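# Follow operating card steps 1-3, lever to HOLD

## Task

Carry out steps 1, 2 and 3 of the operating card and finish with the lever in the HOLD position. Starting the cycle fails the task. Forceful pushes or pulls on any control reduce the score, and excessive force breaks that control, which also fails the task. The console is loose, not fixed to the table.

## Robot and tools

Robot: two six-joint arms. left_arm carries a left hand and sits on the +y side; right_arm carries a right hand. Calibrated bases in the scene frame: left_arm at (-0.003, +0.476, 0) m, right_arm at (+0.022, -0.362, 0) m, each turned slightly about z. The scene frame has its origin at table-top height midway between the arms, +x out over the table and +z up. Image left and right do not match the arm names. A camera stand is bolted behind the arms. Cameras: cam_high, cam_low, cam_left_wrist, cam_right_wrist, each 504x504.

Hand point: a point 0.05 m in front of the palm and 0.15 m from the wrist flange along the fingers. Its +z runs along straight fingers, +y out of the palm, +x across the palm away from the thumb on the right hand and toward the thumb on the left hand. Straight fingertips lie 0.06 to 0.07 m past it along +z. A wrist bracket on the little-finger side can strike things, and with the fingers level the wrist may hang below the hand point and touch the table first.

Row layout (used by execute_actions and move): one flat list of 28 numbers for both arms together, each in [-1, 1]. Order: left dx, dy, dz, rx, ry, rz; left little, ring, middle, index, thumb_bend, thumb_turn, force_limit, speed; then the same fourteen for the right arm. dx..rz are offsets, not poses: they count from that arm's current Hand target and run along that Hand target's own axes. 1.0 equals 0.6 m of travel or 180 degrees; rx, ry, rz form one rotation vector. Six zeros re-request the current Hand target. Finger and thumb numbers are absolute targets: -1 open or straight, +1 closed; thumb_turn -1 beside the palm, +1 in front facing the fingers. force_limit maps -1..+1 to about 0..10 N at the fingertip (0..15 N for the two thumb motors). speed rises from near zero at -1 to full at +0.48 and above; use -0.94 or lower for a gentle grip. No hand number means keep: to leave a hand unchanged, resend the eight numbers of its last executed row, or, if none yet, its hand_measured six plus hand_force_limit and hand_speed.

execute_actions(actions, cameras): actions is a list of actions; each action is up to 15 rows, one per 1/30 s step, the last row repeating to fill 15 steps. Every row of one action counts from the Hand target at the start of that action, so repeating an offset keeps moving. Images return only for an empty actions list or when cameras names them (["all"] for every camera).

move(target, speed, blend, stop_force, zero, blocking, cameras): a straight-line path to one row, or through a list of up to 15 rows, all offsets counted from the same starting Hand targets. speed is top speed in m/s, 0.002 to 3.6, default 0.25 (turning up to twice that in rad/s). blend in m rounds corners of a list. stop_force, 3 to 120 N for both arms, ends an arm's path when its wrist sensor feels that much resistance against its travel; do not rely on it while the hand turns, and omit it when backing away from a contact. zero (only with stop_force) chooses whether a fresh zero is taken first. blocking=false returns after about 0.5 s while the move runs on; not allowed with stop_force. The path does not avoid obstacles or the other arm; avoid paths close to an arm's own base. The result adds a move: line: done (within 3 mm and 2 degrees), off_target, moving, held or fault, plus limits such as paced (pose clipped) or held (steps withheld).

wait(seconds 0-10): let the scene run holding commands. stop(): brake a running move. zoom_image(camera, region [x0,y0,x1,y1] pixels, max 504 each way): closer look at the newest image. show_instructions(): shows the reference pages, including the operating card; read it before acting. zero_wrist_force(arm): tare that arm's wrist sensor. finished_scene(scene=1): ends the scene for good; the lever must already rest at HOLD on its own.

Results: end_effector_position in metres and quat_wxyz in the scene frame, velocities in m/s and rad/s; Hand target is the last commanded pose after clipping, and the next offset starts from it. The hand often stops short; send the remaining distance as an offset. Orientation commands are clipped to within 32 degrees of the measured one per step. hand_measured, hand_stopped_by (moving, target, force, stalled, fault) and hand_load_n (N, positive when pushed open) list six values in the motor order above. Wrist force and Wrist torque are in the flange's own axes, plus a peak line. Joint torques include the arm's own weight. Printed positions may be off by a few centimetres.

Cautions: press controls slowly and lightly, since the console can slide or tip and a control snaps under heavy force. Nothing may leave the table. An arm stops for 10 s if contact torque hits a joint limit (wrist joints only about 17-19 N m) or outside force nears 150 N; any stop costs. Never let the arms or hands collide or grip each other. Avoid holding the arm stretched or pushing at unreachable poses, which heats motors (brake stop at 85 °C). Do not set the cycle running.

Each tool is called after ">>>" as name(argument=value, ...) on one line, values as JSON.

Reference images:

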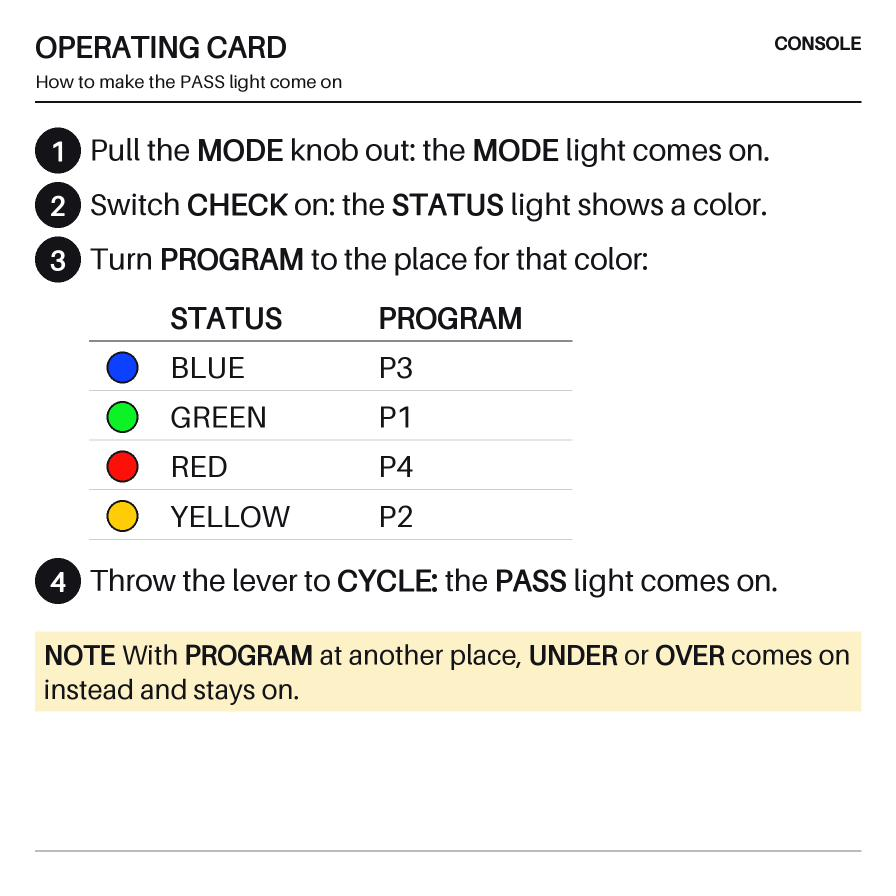

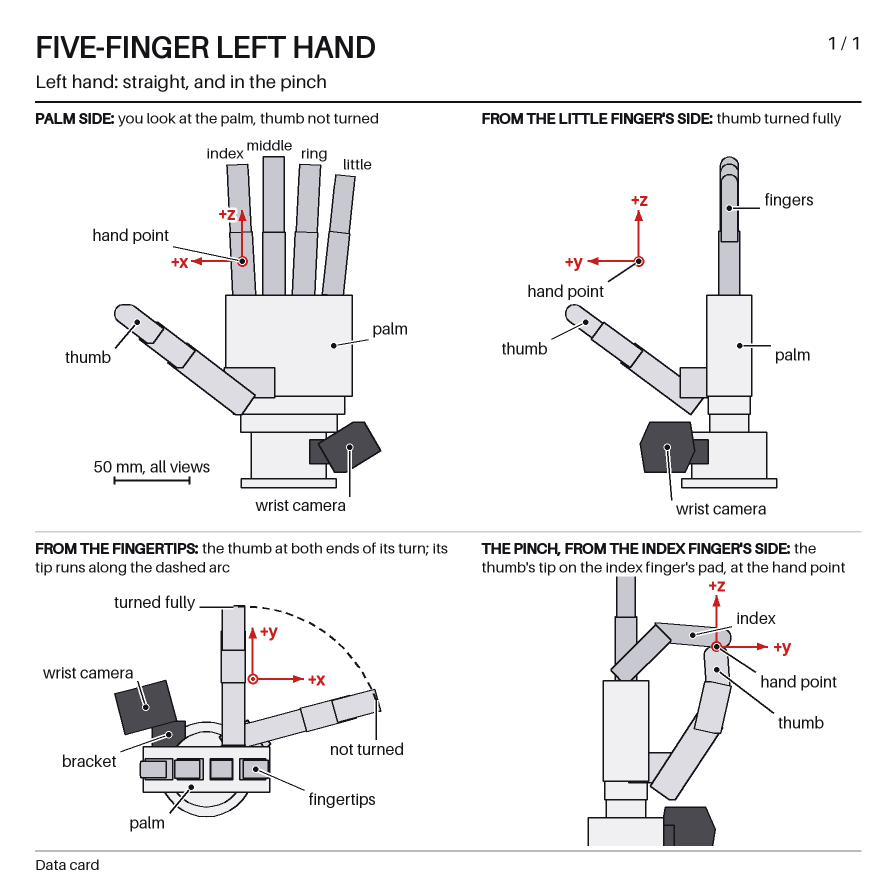

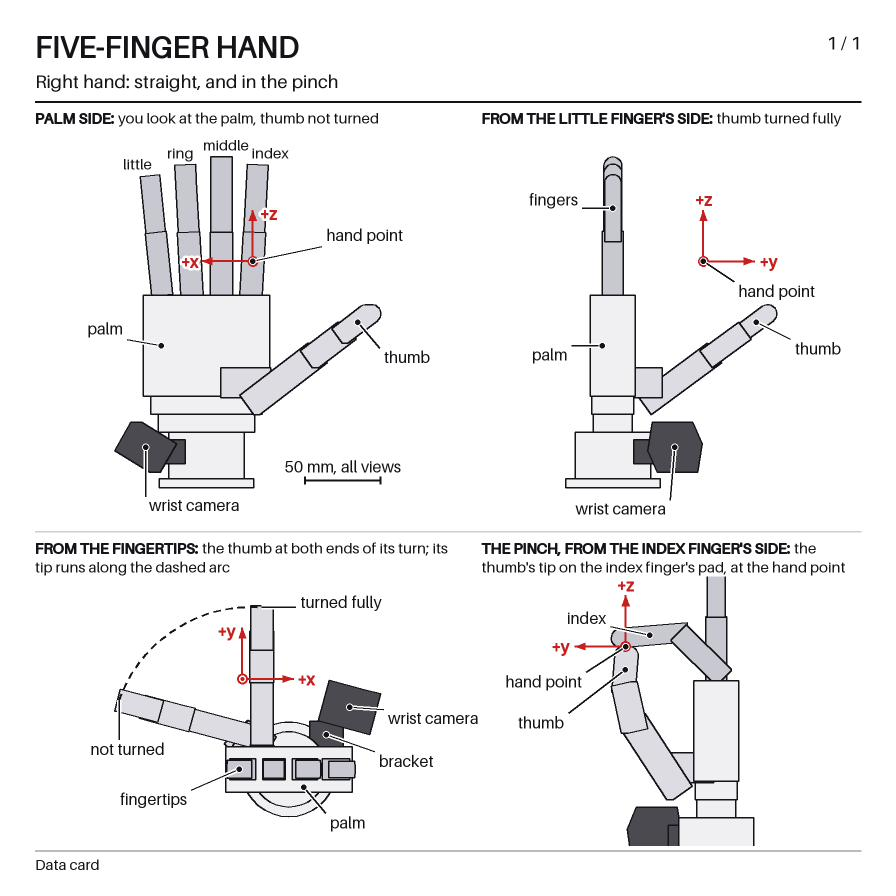

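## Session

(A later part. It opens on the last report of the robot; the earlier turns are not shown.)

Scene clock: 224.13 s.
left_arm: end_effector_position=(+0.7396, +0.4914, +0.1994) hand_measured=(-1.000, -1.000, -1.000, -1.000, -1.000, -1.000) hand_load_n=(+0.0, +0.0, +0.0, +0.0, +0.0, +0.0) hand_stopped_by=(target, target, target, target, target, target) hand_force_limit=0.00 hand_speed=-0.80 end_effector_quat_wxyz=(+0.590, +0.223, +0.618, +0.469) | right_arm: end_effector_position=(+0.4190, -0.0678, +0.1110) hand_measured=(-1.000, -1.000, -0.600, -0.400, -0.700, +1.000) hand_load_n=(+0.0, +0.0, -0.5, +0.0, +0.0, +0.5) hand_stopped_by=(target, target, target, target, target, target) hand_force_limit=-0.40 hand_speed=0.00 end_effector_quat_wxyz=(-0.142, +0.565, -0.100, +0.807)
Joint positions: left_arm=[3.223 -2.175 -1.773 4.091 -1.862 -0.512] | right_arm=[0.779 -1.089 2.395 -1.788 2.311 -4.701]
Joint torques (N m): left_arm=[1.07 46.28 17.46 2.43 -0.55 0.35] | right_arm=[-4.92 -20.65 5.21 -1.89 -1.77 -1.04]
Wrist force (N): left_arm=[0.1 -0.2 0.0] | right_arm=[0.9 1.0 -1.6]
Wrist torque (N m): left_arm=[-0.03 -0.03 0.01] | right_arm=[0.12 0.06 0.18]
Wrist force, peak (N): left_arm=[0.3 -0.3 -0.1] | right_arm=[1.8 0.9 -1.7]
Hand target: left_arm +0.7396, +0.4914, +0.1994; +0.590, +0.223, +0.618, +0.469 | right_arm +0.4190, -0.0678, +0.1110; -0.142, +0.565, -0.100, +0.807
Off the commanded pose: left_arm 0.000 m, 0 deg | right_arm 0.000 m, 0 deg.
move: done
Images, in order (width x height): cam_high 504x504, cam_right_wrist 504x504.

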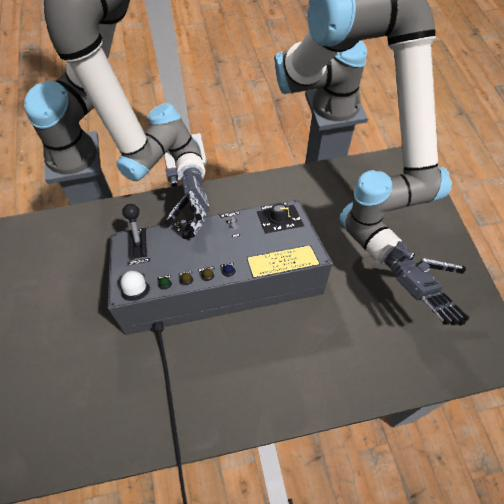

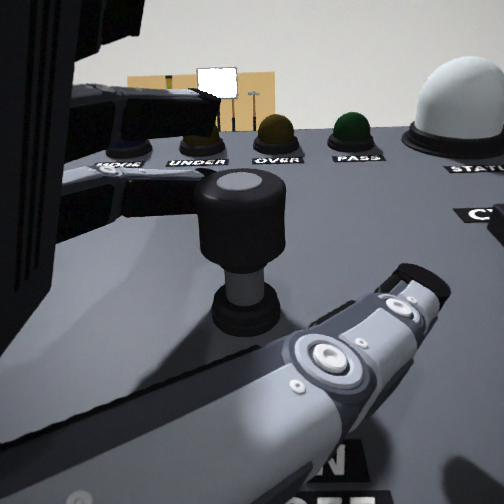

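>>> move(target=[0,0,0,0,0,0,-1,-1,-1,-1,-1,-1,0,-0.8,-0.047,0.0171,0,0,0,0,-1,-1,-0.6,-0.4,-0.7,1,-0.4,0], speed=0.04, stop_force=5, cameras=["cam_right_wrist","cam_high"])

>>> zoom_image(camera="cam_high", region=[140, 160, 260, 280])

Scene clock: 228.03 s.
left_arm: end_effector_position=(+0.7396, +0.4914, +0.1994) hand_measured=(-1.000, -1.000, -1.000, -1.000, -1.000, -1.000) hand_load_n=(+0.0, +0.0, +0.0, +0.5, +0.0, +0.0) hand_stopped_by=(target, target, target, target, target, target) hand_force_limit=0.00 hand_speed=-0.80 end_effector_quat_wxyz=(+0.590, +0.223, +0.618, +0.469) | right_arm: end_effector_position=(+0.4260, -0.0678, +0.0916) hand_measured=(-1.000, -1.000, -0.600, -0.400, -0.700, +1.000) hand_load_n=(+0.0, +0.0, +0.0, +3.0, +0.0, +0.5) hand_stopped_by=(target, target, target, target, target, target) hand_force_limit=-0.40 hand_speed=0.00 end_effector_quat_wxyz=(-0.142, +0.565, -0.100, +0.807)
Joint positions: left_arm=[3.223 -2.175 -1.773 4.091 -1.862 -0.512] | right_arm=[0.765 -1.022 2.384 -1.837 2.299 -4.692]
Joint torques (N m): left_arm=[1.06 45.7 17.29 2.47 -0.69 0.4] | right_arm=[9.56 -19.7 9.06 -3.21 -1.84 -2.05]
Wrist force (N): left_arm=[-0.1 -0.2 -0.1] | right_arm=[5.7 -0.2 0.3]
Wrist torque (N m): left_arm=[-0.03 0.00 0.00] | right_arm=[0.13 0.33 0.26]
Wrist force, peak (N): left_arm=[-0.1 -0.5 0.1] | right_arm=[16.6 -2.8 -8.6]
Hand target: left_arm +0.7396, +0.4914, +0.1994; +0.590, +0.223, +0.618, +0.469 | right_arm +0.4260, -0.0678, +0.0916; -0.142, +0.565, -0.100, +0.807 (not the last commanded pose)
Off the commanded pose: left_arm 0.000 m, 0 deg | right_arm 0.009 m, 0 deg.
move: contact (right_arm)
Images, in order (width x height): cam_high 504x504, cam_right_wrist 504x504.

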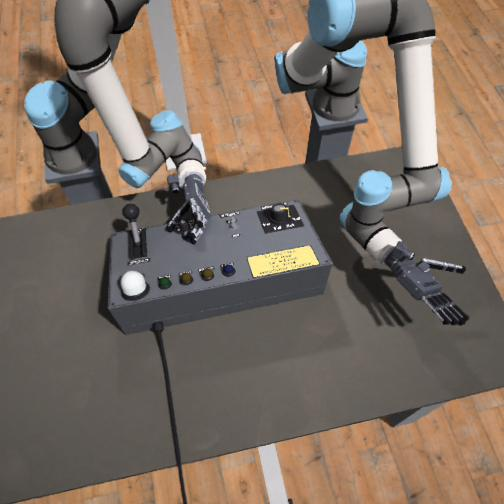

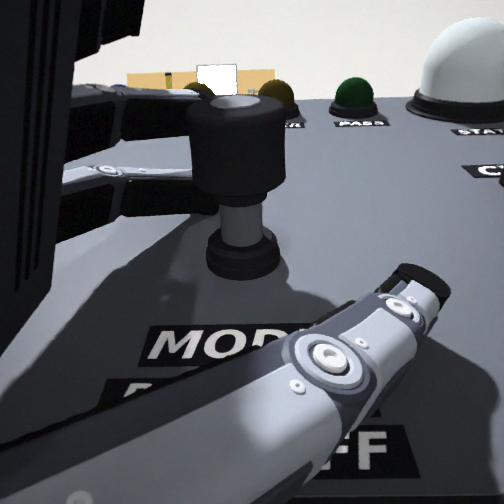

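Scaled by 4.200 from the camera's 504x504 image, which has a finer 720x720 frame.

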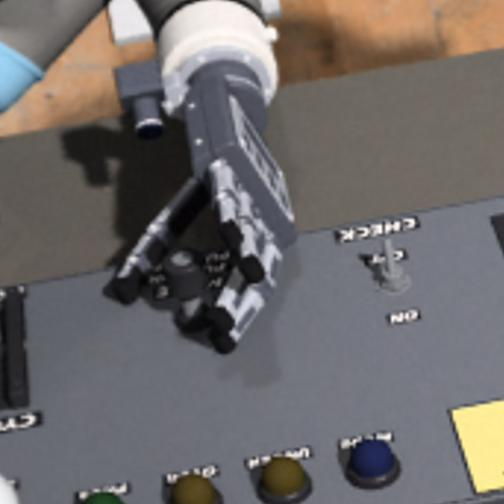

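>>> zoom_image(camera="cam_right_wrist", region=[100, 80, 300, 280])

>>> zoom_image(camera="cam_high", region=[165, 205, 215, 255])

Scaled by 2.520 from the camera's 504x504 image, which has a finer 720x720 frame.

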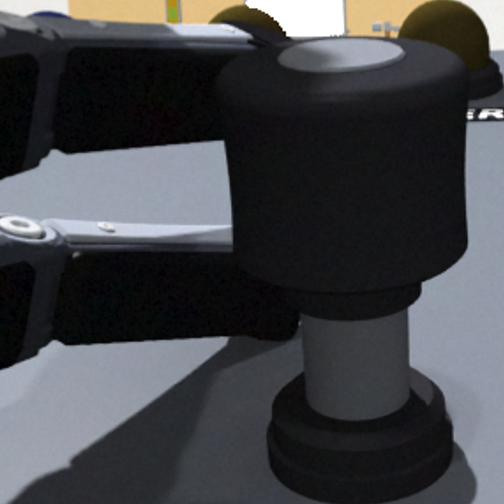

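Scaled by 10.080 from the camera's 504x504 image, which has a finer 720x720 frame.

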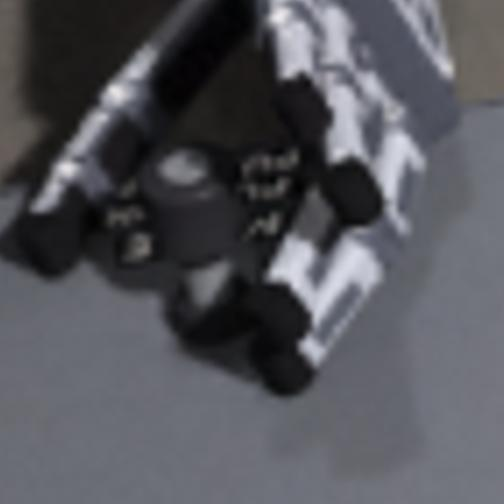

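>>> move(target=[0,0,0,0,0,0,-1,-1,-1,-1,-1,-1,0,-0.8,0.004,-0.0014,0,0,0,0,-1,-1,-0.6,-0.4,-0.7,1,-0.4,0], speed=0.04, cameras=[])

>>> move(target=[0,0,0,0,0,0,-1,-1,-1,-1,-1,-1,0,-0.8,0,0,0,0,0,0,-1,-1,-0.6,0.4,-0.7,1,-0.6,-0.85], speed=0.04, cameras=["cam_right_wrist","cam_high"])

>>> zoom_image(camera="cam_high", region=[165, 205, 215, 255])

>>> zoom_image(camera="cam_right_wrist", region=[100, 80, 300, 280])

Scene clock: 242.27 s.
left_arm: end_effector_position=(+0.7396, +0.4914, +0.1994) hand_measured=(-1.000, -1.000, -1.000, -1.000, -1.000, -1.000) hand_load_n=(+0.0, +0.0, +0.0, +0.0, +0.0, +0.0) hand_stopped_by=(target, target, target, target, target, target) hand_force_limit=0.00 hand_speed=-0.80 end_effector_quat_wxyz=(+0.590, +0.223, +0.618, +0.469) | right_arm: end_effector_position=(+0.4251, -0.0678, +0.0940) hand_measured=(-1.000, -1.000, -0.600, -0.400, -0.700, +1.000) hand_load_n=(+0.0, +0.0, +0.0, +0.0, +0.0, +0.5) hand_stopped_by=(target, target, target, target, target, target) hand_force_limit=-0.40 hand_speed=0.00 end_effector_quat_wxyz=(-0.142, +0.565, -0.100, +0.807)
Joint positions: left_arm=[3.223 -2.175 -1.773 4.091 -1.862 -0.512] | right_arm=[0.766 -1.031 2.386 -1.831 2.3 -4.693]
Joint torques (N m): left_arm=[1.24 46.7 17.4 2.61 -0.59 0.53] | right_arm=[5.83 -24.26 3.28 -1.57 0.14 -1.88]
Wrist force (N): left_arm=[0.0 -0.3 0.1] | right_arm=[0.9 1.5 -2.9]
Wrist torque (N m): left_arm=[-0.04 0.01 0.00] | right_arm=[0.27 0.09 0.20]
Wrist force, peak (N): left_arm=[0.2 0.0 0.4] | right_arm=[6.3 -0.4 0.4]
Hand target: left_arm +0.7396, +0.4914, +0.1994; +0.590, +0.223, +0.618, +0.469 | right_arm +0.4251, -0.0678, +0.0940; -0.142, +0.565, -0.100, +0.807
Off the commanded pose: left_arm 0.000 m, 0 deg | right_arm 0.000 m, 0 deg.
move: done
No camera images: "cameras" was empty.

Scene clock: 242.97 s.
left_arm: end_effector_position=(+0.7396, +0.4914, +0.1994) hand_measured=(-1.000, -1.000, -1.000, -1.000, -1.000, -1.000) hand_load_n=(+0.0, +0.0, +0.0, +0.0, +0.0, +0.0) hand_stopped_by=(target, target, target, target, target, target) hand_force_limit=0.00 hand_speed=-0.80 end_effector_quat_wxyz=(+0.590, +0.223, +0.618, +0.469) | right_arm: end_effector_position=(+0.4251, -0.0678, +0.0940) hand_measured=(-1.000, -1.000, -0.600, -0.220, -0.700, +1.000) hand_load_n=(+0.0, +0.0, +0.0, +1.5, +0.0, +0.0) hand_stopped_by=(target, target, target, force, target, target) hand_force_limit=-0.60 hand_speed=-0.85 end_effector_quat_wxyz=(-0.142, +0.565, -0.100, +0.807)
Joint positions: left_arm=[3.223 -2.175 -1.773 4.091 -1.862 -0.512] | right_arm=[0.766 -1.03 2.386 -1.831 2.3 -4.693]
Joint torques (N m): left_arm=[0.65 46.26 16.74 2.59 -0.54 0.38] | right_arm=[-2.03 -21.1 -3 -4.06 -1.21 -0.36]
Wrist force (N): left_arm=[0.0 0.1 -0.2] | right_arm=[2.9 0.1 -2.4]
Wrist torque (N m): left_arm=[0.01 -0.01 0.00] | right_arm=[0.27 0.18 0.21]
Wrist force, peak (N): left_arm=[-0.2 -0.3 0.1] | right_arm=[3.2 0.1 -2.4]
Hand target: left_arm +0.7396, +0.4914, +0.1994; +0.590, +0.223, +0.618, +0.469 | right_arm +0.4251, -0.0678, +0.0940; -0.142, +0.565, -0.100, +0.807
Off the commanded pose: left_arm 0.000 m, 0 deg | right_arm 0.000 m, 0 deg.
move: done
Images, in order (width x height): cam_high 504x504, cam_right_wrist 504x504.

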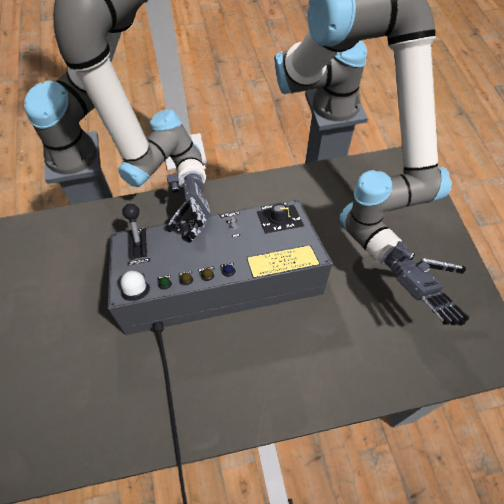

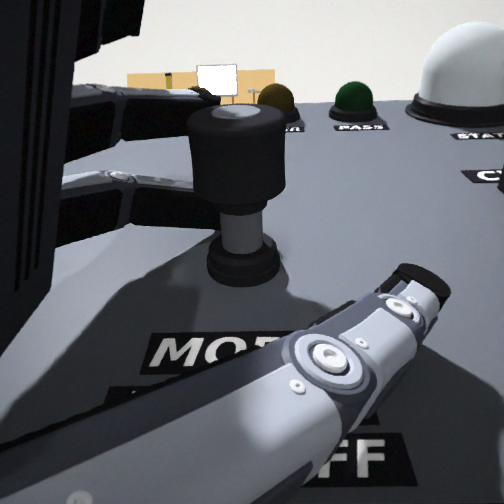

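Scaled by 10.080 from the camera's 504x504 image, which has a finer 720x720 frame.

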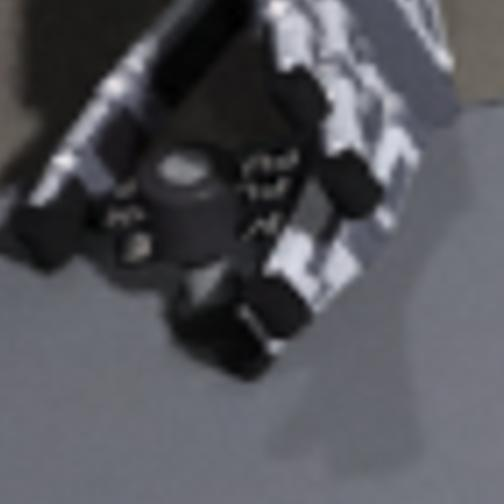

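Scaled by 2.520 from the camera's 504x504 image, which has a finer 720x720 frame.

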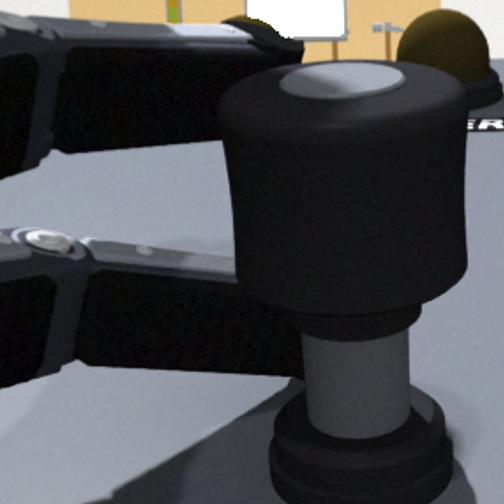

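>>> move(target=[0,0,0,0,0,0,-1,-1,-1,-1,-1,-1,0,-0.8,0.0035,-0.0013,0,0,0,0,-1,-1,-0.6,-0.4,-0.7,1,-0.4,0], speed=0.04, cameras=[])

>>> move(target=[0,0,0,0,0,0,-1,-1,-1,-1,-1,-1,0,-0.8,0,0,0,0,0,0,-1,-1,-0.6,0.4,-0.7,1,-0.6,-0.85], speed=0.04, cameras=["cam_right_wrist","cam_high"])

>>> zoom_image(camera="cam_high", region=[165, 205, 215, 255])

>>> zoom_image(camera="cam_right_wrist", region=[100, 80, 300, 280])

Scene clock: 248.60 s.
left_arm: end_effector_position=(+0.7396, +0.4914, +0.1994) hand_measured=(-1.000, -1.000, -1.000, -1.000, -1.000, -1.000) hand_load_n=(+0.0, +0.0, +0.0, +0.0, +0.0, +0.0) hand_stopped_by=(target, target, target, target, target, target) hand_force_limit=0.00 hand_speed=-0.80 end_effector_quat_wxyz=(+0.590, +0.223, +0.618, +0.469) | right_arm: end_effector_position=(+0.4243, -0.0678, +0.0961) hand_measured=(-1.000, -1.000, -0.600, -0.400, -0.700, +1.000) hand_load_n=(+0.0, +0.0, +0.0, +0.0, +0.0, +0.5) hand_stopped_by=(target, target, target, target, target, target) hand_force_limit=-0.40 hand_speed=0.00 end_effector_quat_wxyz=(-0.142, +0.565, -0.100, +0.807)
Joint positions: left_arm=[3.223 -2.175 -1.773 4.091 -1.862 -0.512] | right_arm=[0.768 -1.038 2.387 -1.826 2.302 -4.694]
Joint torques (N m): left_arm=[1.15 46.48 17.58 2.58 -0.66 0.42] | right_arm=[6.92 -23.67 5.21 -1.28 0.37 -1.84]
Wrist force (N): left_arm=[0.2 -0.1 0.0] | right_arm=[1.3 1.3 -2.9]
Wrist torque (N m): left_arm=[-0.02 -0.03 0.01] | right_arm=[0.25 0.04 0.22]
Wrist force, peak (N): left_arm=[0.3 0.1 0.2] | right_arm=[3.5 0.0 -2.3]
Hand target: left_arm +0.7396, +0.4914, +0.1994; +0.590, +0.223, +0.618, +0.469 | right_arm +0.4243, -0.0678, +0.0961; -0.142, +0.565, -0.100, +0.807
Off the commanded pose: left_arm 0.000 m, 0 deg | right_arm 0.000 m, 0 deg.
move: done
No camera images: "cameras" was empty.

Scene clock: 249.57 s.
left_arm: end_effector_position=(+0.7396, +0.4914, +0.1994) hand_measured=(-1.000, -1.000, -1.000, -1.000, -1.000, -1.000) hand_load_n=(+0.0, -0.5, +0.0, +0.0, +0.0, +0.0) hand_stopped_by=(target, target, target, target, target, target) hand_force_limit=0.00 hand_speed=-0.80 end_effector_quat_wxyz=(+0.590, +0.223, +0.618, +0.469) | right_arm: end_effector_position=(+0.4243, -0.0678, +0.0961) hand_measured=(-1.000, -1.000, -0.600, -0.112, -0.700, +1.000) hand_load_n=(+0.0, +0.0, +0.0, +7.5, +0.0, +0.5) hand_stopped_by=(target, target, target, force, target, target) hand_force_limit=-0.60 hand_speed=-0.85 end_effector_quat_wxyz=(-0.142, +0.565, -0.100, +0.807)
Joint positions: left_arm=[3.223 -2.175 -1.773 4.091 -1.862 -0.512] | right_arm=[0.768 -1.038 2.387 -1.826 2.302 -4.694]
Joint torques (N m): left_arm=[0.89 46.17 17.54 2.6 -0.64 0.5] | right_arm=[2.08 -22.4 1.39 -3.55 -1.49 -0.16]
Wrist force (N): left_arm=[0.1 0.0 0.1] | right_arm=[0.2 1.4 3.9]
Wrist torque (N m): left_arm=[-0.01 -0.01 0.00] | right_arm=[0.20 0.10 0.20]
Wrist force, peak (N): left_arm=[0.3 0.1 0.1] | right_arm=[0.0 1.1 4.5]
Hand target: left_arm +0.7396, +0.4914, +0.1994; +0.590, +0.223, +0.618, +0.469 | right_arm +0.4243, -0.0678, +0.0961; -0.142, +0.565, -0.100, +0.807
Off the commanded pose: left_arm 0.000 m, 0 deg | right_arm 0.000 m, 0 deg.
move: done
Images, in order (width x height): cam_high 504x504, cam_right_wrist 504x504.

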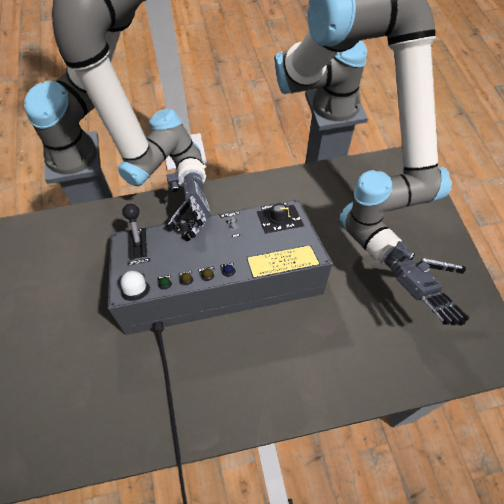

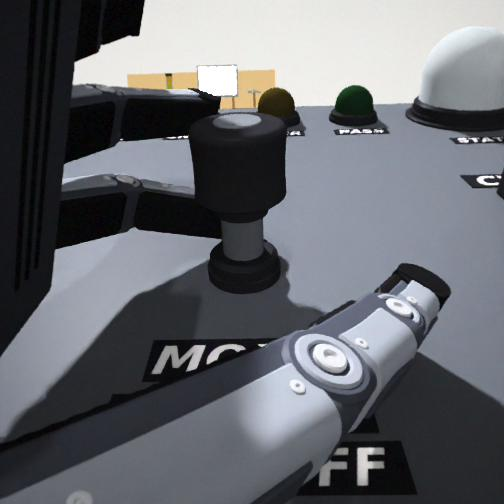

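Scaled by 10.080 from the camera's 504x504 image, which has a finer 720x720 frame.

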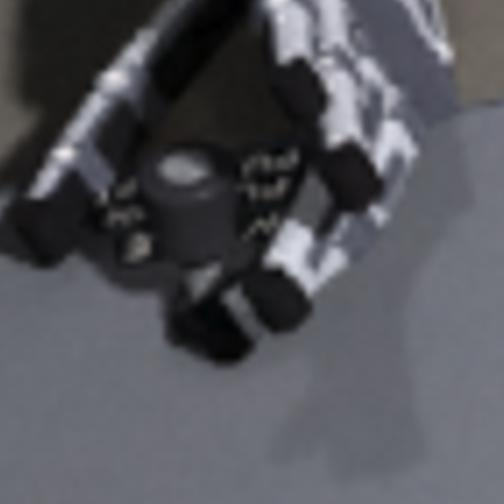

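Scaled by 2.520 from the camera's 504x504 image, which has a finer 720x720 frame.

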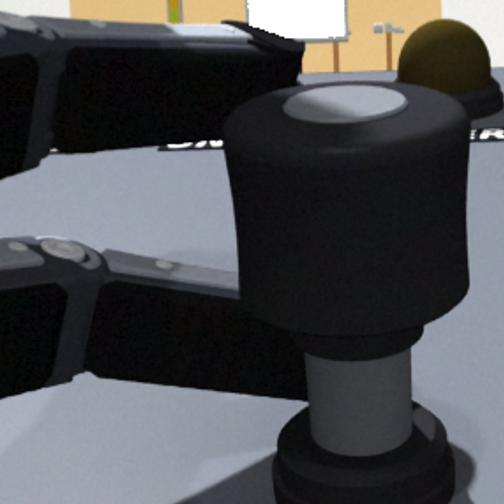

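>>> move(target=[0,0,0,0,0,0,-1,-1,-1,-1,-1,-1,0,-0.8,0,0,0,0,0,0,-1,-1,-0.6,0.4,0.4,1,-0.5,-0.85], speed=0.04, cameras=[])

>>> move(target=[0,0,0,0,0,0,-1,-1,-1,-1,-1,-1,0,-0.8,0.0235,-0.0086,0,0,0,0,-1,-1,-0.6,0.4,0.4,1,-0.5,-0.85], speed=0.02, stop_force=20, cameras=["cam_right_wrist","cam_high"])

Scene clock: 255.83 s.
left_arm: end_effector_position=(+0.7396, +0.4914, +0.1994) hand_measured=(-1.000, -1.000, -1.000, -1.000, -1.000, -1.000) hand_load_n=(+0.0, +0.0, +0.0, +0.0, +0.0, +0.0) hand_stopped_by=(target, target, target, target, target, target) hand_force_limit=0.00 hand_speed=-0.80 end_effector_quat_wxyz=(+0.590, +0.223, +0.618, +0.469) | right_arm: end_effector_position=(+0.4243, -0.0678, +0.0961) hand_measured=(-1.000, -1.000, -0.600, -0.112, -0.022, +1.000) hand_load_n=(+0.0, +0.0, +0.0, +9.0, +3.5, +1.0) hand_stopped_by=(target, target, target, force, force, target) hand_force_limit=-0.50 hand_speed=-0.85 end_effector_quat_wxyz=(-0.142, +0.565, -0.100, +0.807)
Joint positions: left_arm=[3.223 -2.175 -1.773 4.091 -1.862 -0.512] | right_arm=[0.768 -1.038 2.387 -1.826 2.302 -4.694]
Joint torques (N m): left_arm=[0.85 46.54 17.59 2.69 -0.7 0.55] | right_arm=[-3.55 -20.61 -16.18 -0.13 -1.54 2.12]
Wrist force (N): left_arm=[0.0 0.1 0.0] | right_arm=[0.6 1.1 1.8]
Wrist torque (N m): left_arm=[0.01 -0.01 0.00] | right_arm=[0.29 0.12 0.26]
Wrist force, peak (N): left_arm=[0.3 0.1 -0.3] | right_arm=[0.6 1.5 4.0]
Hand target: left_arm +0.7396, +0.4914, +0.1994; +0.590, +0.223, +0.618, +0.469 | right_arm +0.4243, -0.0678, +0.0961; -0.142, +0.565, -0.100, +0.807
Off the commanded pose: left_arm 0.000 m, 0 deg | right_arm 0.000 m, 0 deg.
move: done
No camera images: "cameras" was empty.

Scene clock: 257.80 s.
left_arm: end_effector_position=(+0.7396, +0.4914, +0.1994) hand_measured=(-1.000, -1.000, -1.000, -1.000, -1.000, -1.000) hand_load_n=(+0.0, +0.0, +0.0, +0.0, +0.0, +0.0) hand_stopped_by=(target, target, target, target, target, target) hand_force_limit=0.00 hand_speed=-0.80 end_effector_quat_wxyz=(+0.590, +0.223, +0.618, +0.469) | right_arm: end_effector_position=(+0.4192, -0.0678, +0.1102) hand_measured=(-1.000, -1.000, -0.600, -0.110, -0.024, +1.000) hand_load_n=(+0.0, +0.0, +0.0, +3.0, +9.5, -1.5) hand_stopped_by=(target, target, target, force, force, target) hand_force_limit=-0.50 hand_speed=-0.85 end_effector_quat_wxyz=(-0.142, +0.565, -0.100, +0.807)
Joint positions: left_arm=[3.223 -2.175 -1.773 4.091 -1.862 -0.512] | right_arm=[0.778 -1.086 2.395 -1.79 2.311 -4.7]
Joint torques (N m): left_arm=[1.08 46.11 17.13 2.65 -0.64 0.58] | right_arm=[-9.77 -24.77 -26.38 -6.47 -3.75 2.15]
Wrist force (N): left_arm=[0.1 -0.1 -0.2] | right_arm=[-0.1 3.6 -15.9]
Wrist torque (N m): left_arm=[-0.02 -0.03 0.01] | right_arm=[0.33 0.17 0.40]
Wrist force, peak (N): left_arm=[0.1 -0.3 0.1] | right_arm=[-2.7 4.0 -16.5]
Hand target: left_arm +0.7396, +0.4914, +0.1994; +0.590, +0.223, +0.618, +0.469 | right_arm +0.4192, -0.0678, +0.1102; -0.142, +0.565, -0.100, +0.807
Off the commanded pose: left_arm 0.000 m, 0 deg | right_arm 0.000 m, 0 deg.
move: done
Images, in order (width x height): cam_high 504x504, cam_right_wrist 504x504.

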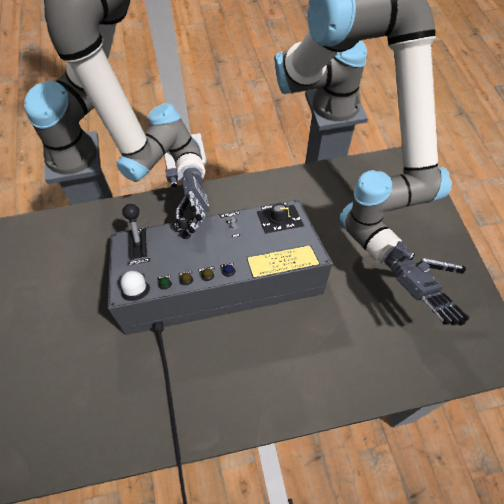

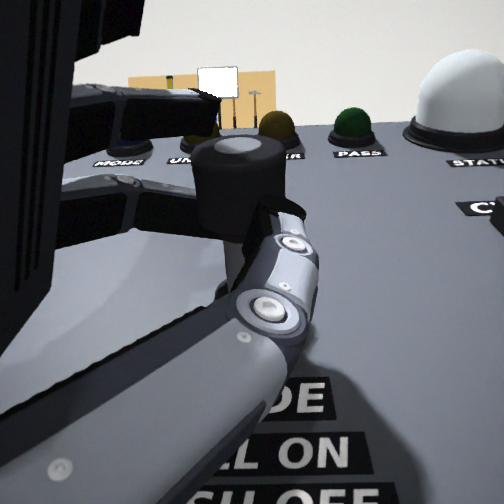

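>>> zoom_image(camera="cam_high", region=[110, 190, 330, 330])

>>> zoom_image(camera="cam_right_wrist", region=[50, 80, 300, 330])

Scaled by 2.291 from the camera's 504x504 image, which has a finer 720x720 frame.

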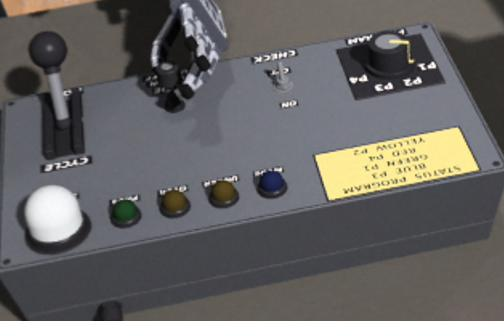

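Scaled by 2.016 from the camera's 504x504 image, which has a finer 720x720 frame.

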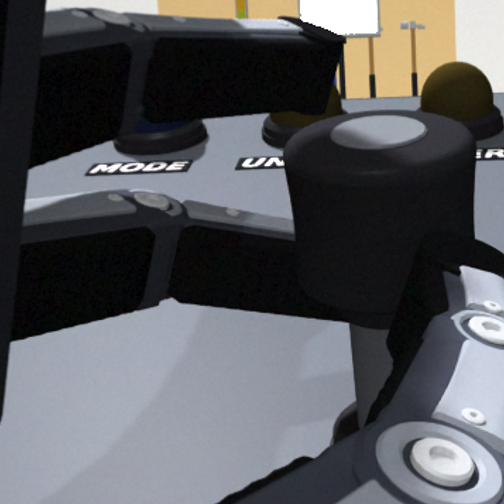

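>>> move(target=[0,0,0,0,0,0,-1,-1,-1,-1,-1,-1,0,-0.8,0.0094,-0.0034,-0.0033,0,0,0,-1,-1,-0.6,0.4,0.4,1,-0.5,-0.85], speed=0.02, stop_force=15, cameras=["cam_right_wrist","cam_high"])

>>> zoom_image(camera="cam_high", region=[160, 200, 260, 300])

Scene clock: 263.03 s.
left_arm: end_effector_position=(+0.7396, +0.4914, +0.1994) hand_measured=(-1.000, -1.000, -1.000, -1.000, -1.000, -1.000) hand_load_n=(+0.0, +0.0, +0.0, +0.0, +0.0, +0.0) hand_stopped_by=(target, target, target, target, target, target) hand_force_limit=0.00 hand_speed=-0.80 end_effector_quat_wxyz=(+0.590, +0.223, +0.618, +0.469) | right_arm: end_effector_position=(+0.4153, -0.0678, +0.1151) hand_measured=(-1.000, -1.000, -0.600, -0.110, -0.022, +1.000) hand_load_n=(+0.0, +0.0, -0.5, +1.0, +1.5, +0.5) hand_stopped_by=(target, target, target, force, force, target) hand_force_limit=-0.50 hand_speed=-0.85 end_effector_quat_wxyz=(-0.142, +0.565, -0.100, +0.807)
Joint positions: left_arm=[3.223 -2.175 -1.773 4.091 -1.862 -0.512] | right_arm=[0.787 -1.104 2.4 -1.781 2.318 -4.706]
Joint torques (N m): left_arm=[0.87 47.05 17.88 2.71 -0.69 0.57] | right_arm=[-6.36 -21.85 -18.38 -5.18 -2.34 1.99]
Wrist force (N): left_arm=[0.0 -0.1 -0.1] | right_arm=[-2.2 1.8 -2.4]
Wrist torque (N m): left_arm=[-0.01 -0.01 0.00] | right_arm=[0.19 0.09 0.33]
Wrist force, peak (N): left_arm=[0.3 -0.1 0.2] | right_arm=[-2.4 4.9 -17.0]
Hand target: left_arm +0.7396, +0.4914, +0.1994; +0.590, +0.223, +0.618, +0.469 | right_arm +0.4153, -0.0678, +0.1152; -0.142, +0.565, -0.100, +0.807
Off the commanded pose: left_arm 0.000 m, 0 deg | right_arm 0.000 m, 0 deg.
move: done
Images, in order (width x height): cam_high 504x504, cam_right_wrist 504x504.

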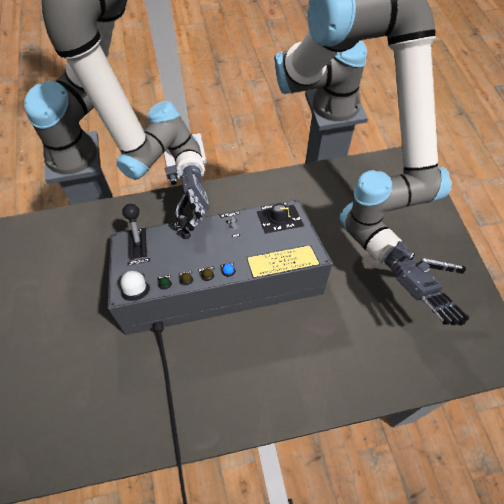

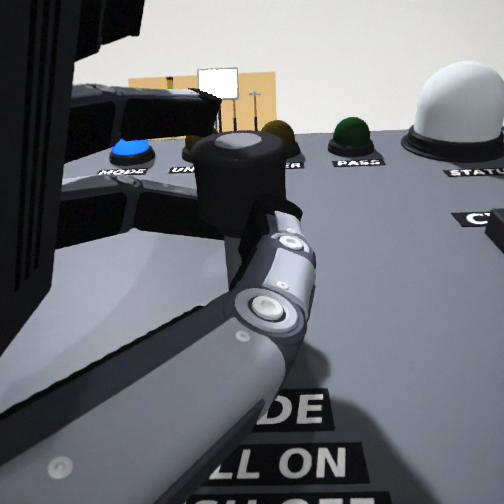

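Scaled by 5.040 from the camera's 504x504 image, which has a finer 720x720 frame.

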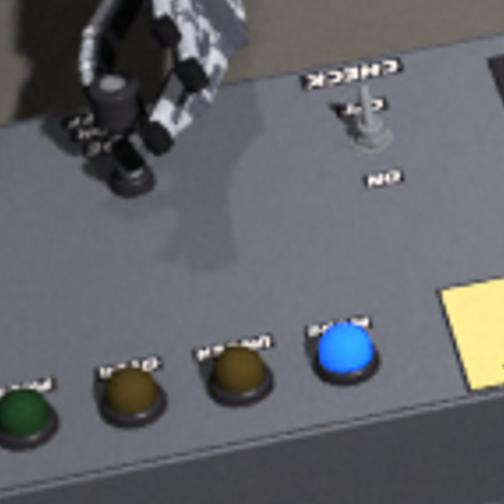

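>>> move(target=[0,0,0,0,0,0,-1,-1,-1,-1,-1,-1,0,-0.8,0,0,0,0,0,0,-1,-1,-1,-0.9,-0.9,1,-0.4,-0.4], speed=0.04, cameras=["cam_right_wrist"])

>>> move(target=[0,0,0,0,0,0,-1,-1,-1,-1,-1,-1,0,-0.8,0.0781,-0.0284,-0.0058,0,0,0,-1,-1,-1,-0.9,-0.9,1,-0.4,-0.4], speed=0.1, cameras=["cam_right_wrist"])

Scene clock: 283.70 s.
left_arm: end_effector_position=(+0.7396, +0.4914, +0.1994) hand_measured=(-1.000, -1.000, -1.000, -1.000, -1.000, -1.000) hand_load_n=(+0.0, +0.0, +0.0, +0.0, +0.0, +0.0) hand_stopped_by=(target, target, target, target, target, target) hand_force_limit=0.00 hand_speed=-0.80 end_effector_quat_wxyz=(+0.590, +0.223, +0.618, +0.469) | right_arm: end_effector_position=(+0.4153, -0.0678, +0.1152) hand_measured=(-1.000, -1.000, -1.000, -0.900, -0.900, +1.000) hand_load_n=(+0.0, +0.0, +0.0, +0.0, +0.0, +0.5) hand_stopped_by=(target, target, target, target, target, target) hand_force_limit=-0.40 hand_speed=-0.40 end_effector_quat_wxyz=(-0.142, +0.565, -0.100, +0.807)
Joint positions: left_arm=[3.223 -2.175 -1.773 4.091 -1.862 -0.512] | right_arm=[0.787 -1.104 2.4 -1.781 2.318 -4.706]
Joint torques (N m): left_arm=[1.2 47.02 17.56 2.66 -0.62 0.58] | right_arm=[-5.46 -21.22 -20.1 -0.55 -1.77 1.81]
Wrist force (N): left_arm=[0.1 -0.1 -0.1] | right_arm=[0.4 1.0 -2.6]
Wrist torque (N m): left_arm=[-0.02 -0.02 0.01] | right_arm=[0.18 0.16 0.35]
Wrist force, peak (N): left_arm=[0.4 0.0 0.1] | right_arm=[-2.8 1.8 -2.4]
Hand target: left_arm +0.7396, +0.4914, +0.1994; +0.590, +0.223, +0.618, +0.469 | right_arm +0.4153, -0.0678, +0.1152; -0.142, +0.565, -0.100, +0.807
Off the commanded pose: left_arm 0.000 m, 0 deg | right_arm 0.000 m, 0 deg.
move: done
Images, in order (width x height): cam_right_wrist 504x504.

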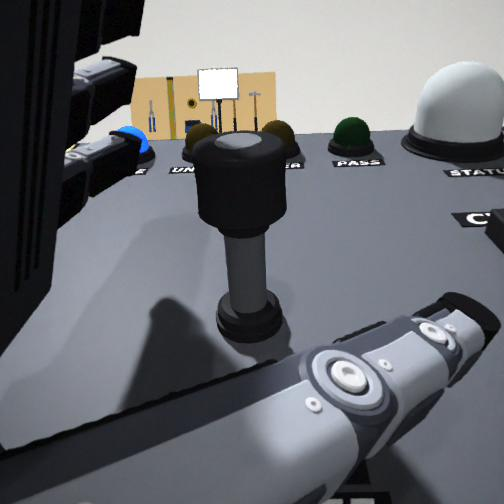

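Scene clock: 284.63 s.
left_arm: end_effector_position=(+0.7396, +0.4914, +0.1994) hand_measured=(-1.000, -1.000, -1.000, -1.000, -1.000, -1.000) hand_load_n=(+0.0, +0.0, +0.0, +0.0, +0.5, +0.0) hand_stopped_by=(target, target, target, target, target, target) hand_force_limit=0.00 hand_speed=-0.80 end_effector_quat_wxyz=(+0.590, +0.223, +0.618, +0.469) | right_arm: end_effector_position=(+0.3949, -0.0679, +0.1607) hand_measured=(-1.000, -1.000, -1.000, -0.900, -0.900, +1.000) hand_load_n=(+0.0, +0.0, +0.0, -0.5, +0.0, +0.0) hand_stopped_by=(target, target, target, target, target, target) hand_force_limit=-0.40 hand_speed=-0.40 end_effector_quat_wxyz=(-0.142, +0.565, -0.100, +0.807)
Joint positions: left_arm=[3.223 -2.175 -1.773 4.091 -1.862 -0.512] | right_arm=[0.831 -1.264 2.416 -1.657 2.357 -4.735]
Joint torques (N m): left_arm=[0.91 46.73 17.5 2.76 -0.69 0.57] | right_arm=[-5.11 -29.74 -22.85 -3.46 -2.15 2.21]
Wrist force (N): left_arm=[0.0 0.2 0.0] | right_arm=[0.5 1.1 -2.8]
Wrist torque (N m): left_arm=[0.02 0.00 0.00] | right_arm=[0.20 0.15 0.36]
Wrist force, peak (N): left_arm=[0.3 -0.3 -0.1] | right_arm=[1.2 0.6 -3.0]
Hand target: left_arm +0.7396, +0.4914, +0.1994; +0.590, +0.223, +0.618, +0.469 | right_arm +0.3950, -0.0679, +0.1608; -0.142, +0.565, -0.100, +0.807
Off the commanded pose: left_arm 0.000 m, 0 deg | right_arm 0.000 m, 0 deg.
move: done
Images, in order (width x height): cam_right_wrist 504x504.

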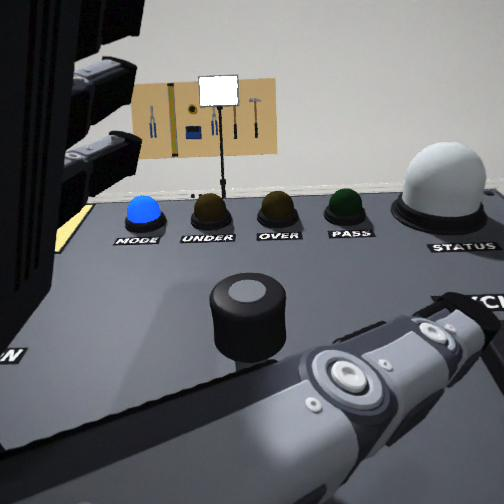

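>>> move(target=[0,0,0,0,0,0,-1,-1,-1,-1,-1,-1,0,-0.8,0.0068,-0.125,-0.0868,-0.0436,-0.2474,-0.1052,1,1,1,-1,-0.9,1,-0.4,0.2], speed=0.2, cameras=["cam_right_wrist","cam_high","cam_low"])

>>> zoom_image(camera="cam_high", region=[150, 120, 310, 280])

Scene clock: 289.73 s.
left_arm: end_effector_position=(+0.7396, +0.4914, +0.1994) hand_measured=(-1.000, -1.000, -1.000, -1.000, -1.000, -1.000) hand_load_n=(+0.0, +0.0, +0.0, +0.0, +0.0, +0.0) hand_stopped_by=(target, target, target, target, target, target) hand_force_limit=0.00 hand_speed=-0.80 end_effector_quat_wxyz=(+0.590, +0.223, +0.618, +0.469) | right_arm: end_effector_position=(+0.3360, +0.0013, +0.1708) hand_measured=(+1.000, +1.000, +1.000, -1.000, -0.900, +1.000) hand_load_n=(+0.0, +0.0, +0.0, +0.0, +0.0, +0.5) hand_stopped_by=(target, target, target, target, target, target) hand_force_limit=-0.40 hand_speed=0.20 end_effector_quat_wxyz=(+0.000, +0.843, -0.001, +0.537)
Joint positions: left_arm=[3.223 -2.175 -1.773 4.091 -1.862 -0.512] | right_arm=[1.006 -1.245 1.74 0.238 2.458 -4.101]
Joint torques (N m): left_arm=[1.09 46.83 17.71 2.81 -0.68 0.54] | right_arm=[-5.76 -32.18 -15.05 2.79 0.95 -0.36]
Wrist force (N): left_arm=[0.0 0.1 -0.1] | right_arm=[-0.2 0.7 -2.7]
Wrist torque (N m): left_arm=[0.01 -0.01 0.00] | right_arm=[0.20 0.21 0.08]
Wrist force, peak (N): left_arm=[0.5 0.0 0.0] | right_arm=[0.2 1.0 -3.2]
Hand target: left_arm +0.7396, +0.4914, +0.1994; +0.590, +0.223, +0.618, +0.469 | right_arm +0.3361, +0.0013, +0.1708; +0.000, +0.844, -0.001, +0.537
Off the commanded pose: left_arm 0.000 m, 0 deg | right_arm 0.000 m, 0 deg.
move: done
Images, in order (width x height): cam_high 504x504, cam_low 504x504, cam_right_wrist 504x504.

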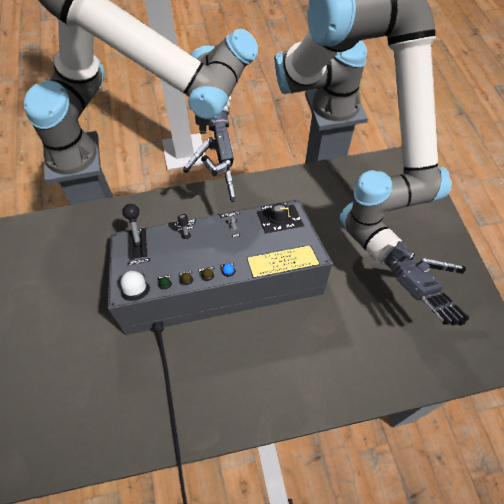

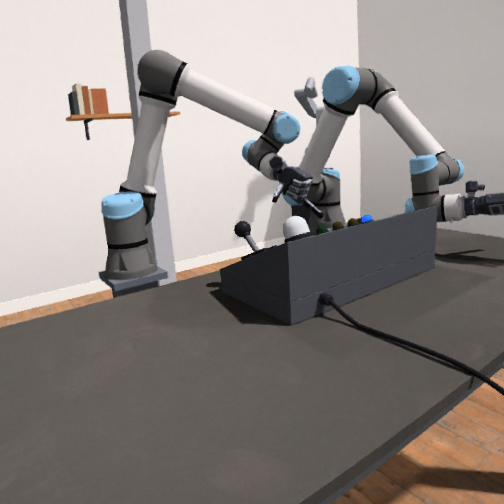

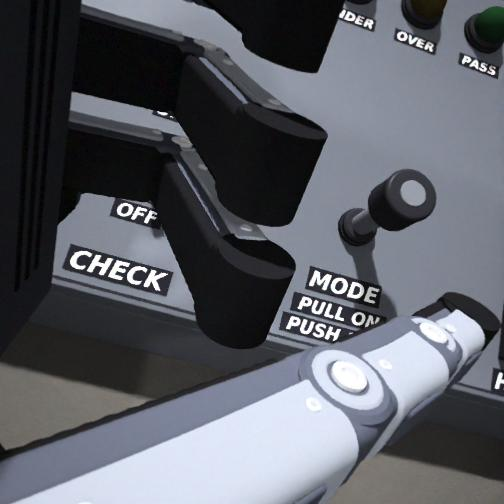

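Scaled by 3.150 from the camera's 504x504 image, which has a finer 720x720 frame.

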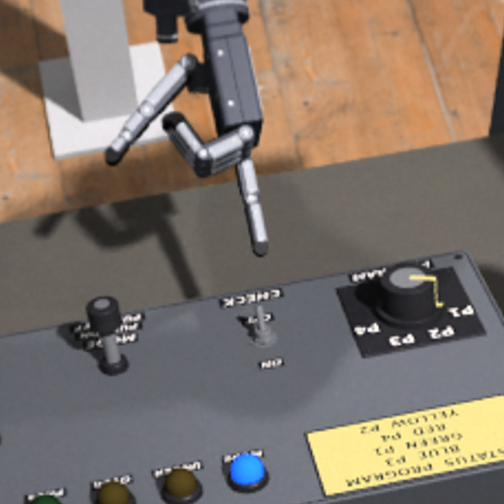

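>>> move(target=[[0,0,0,0,0,0,-1,-1,-1,-1,-1,-1,0,-0.8,-0.0708,0,0.0257,0,0,0,1,1,1,-1,-0.9,1,-0.4,0.2],[0,0,0,0,0,0,-1,-1,-1,-1,-1,-1,0,-0.8,-0.0975,0,0.0520,0,0,0,1,1,1,-1,-0.9,1,-0.4,0.2]], speed=0.08, stop_force=5, cameras=["cam_right_wrist","cam_high","cam_low"])

>>> zoom_image(camera="cam_high", region=[200, 180, 270, 250])

Scene clock: 299.17 s.
left_arm: end_effector_position=(+0.7396, +0.4914, +0.1994) hand_measured=(-1.000, -1.000, -1.000, -1.000, -1.000, -1.000) hand_load_n=(+0.0, +0.0, +0.0, +0.0, +0.0, +0.0) hand_stopped_by=(target, target, target, target, target, target) hand_force_limit=0.00 hand_speed=-0.80 end_effector_quat_wxyz=(+0.590, +0.223, +0.618, +0.469) | right_arm: end_effector_position=(+0.3390, +0.0013, +0.1062) hand_measured=(+1.000, +1.000, +1.000, -1.000, -0.900, +1.000) hand_load_n=(+0.0, +0.0, +0.0, +0.0, +0.0, +0.0) hand_stopped_by=(target, target, target, target, target, target) hand_force_limit=-0.40 hand_speed=0.20 end_effector_quat_wxyz=(+0.000, +0.844, -0.001, +0.537)
Joint positions: left_arm=[3.223 -2.175 -1.773 4.091 -1.862 -0.512] | right_arm=[1 -1.16 1.811 0.078 2.453 -4.107]
Joint torques (N m): left_arm=[0.67 47.04 18.02 2.82 -0.68 0.56] | right_arm=[7.99 -24.03 -27.44 -1.12 0.35 0.6]
Wrist force (N): left_arm=[0.1 -0.2 0.1] | right_arm=[3.5 0.6 -5.1]
Wrist torque (N m): left_arm=[-0.03 -0.02 0.01] | right_arm=[0.33 0.41 0.52]
Wrist force, peak (N): left_arm=[0.4 -0.1 -0.2] | right_arm=[12.0 -2.2 -25.1]
Hand target: left_arm +0.7396, +0.4914, +0.1994; +0.590, +0.223, +0.618, +0.469 | right_arm +0.3390, +0.0013, +0.1062; +0.000, +0.844, -0.001, +0.537 (not the last commanded pose)
Off the commanded pose: left_arm 0.000 m, 0 deg | right_arm 0.002 m, 0 deg.
move: contact (right_arm); path passed 1 of 2 targets
Images, in order (width x height): cam_high 504x504, cam_low 504x504, cam_right_wrist 504x504.

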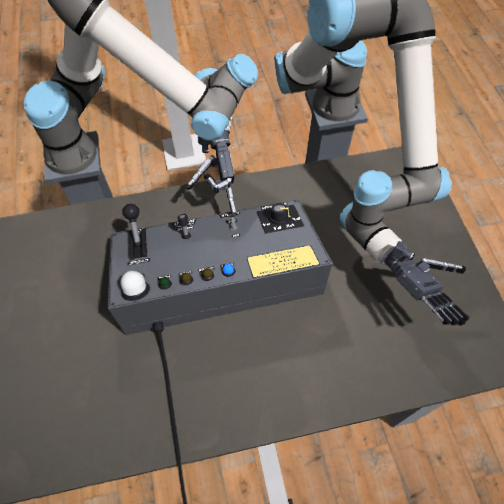

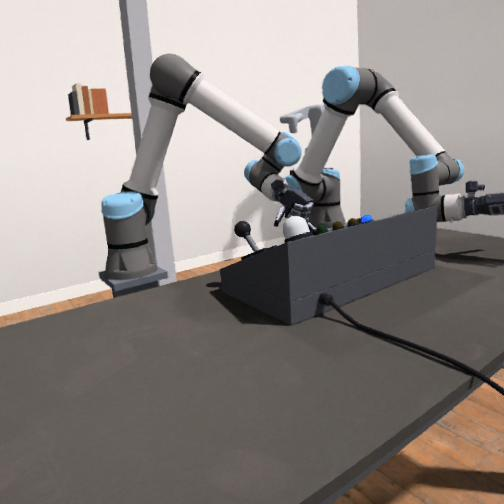

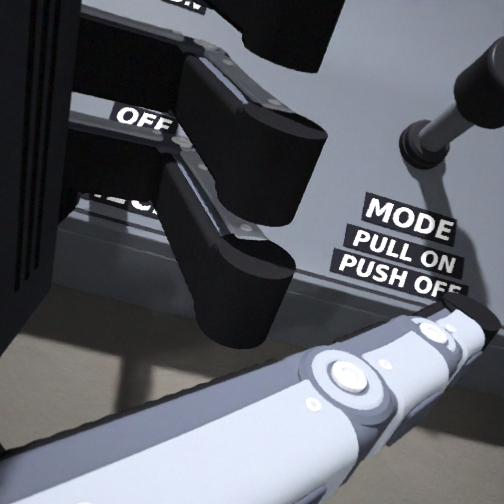

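Scaled by 7.200 from the camera's 504x504 image, which has a finer 720x720 frame.

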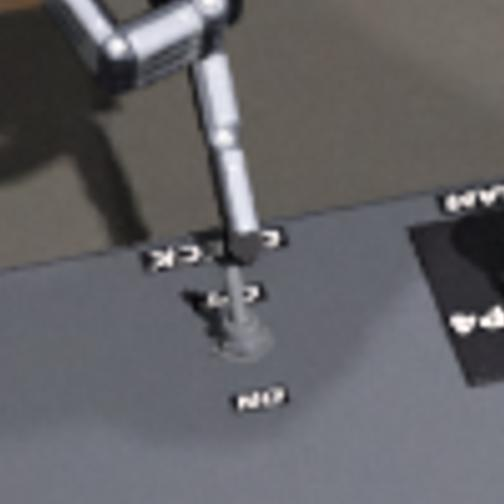

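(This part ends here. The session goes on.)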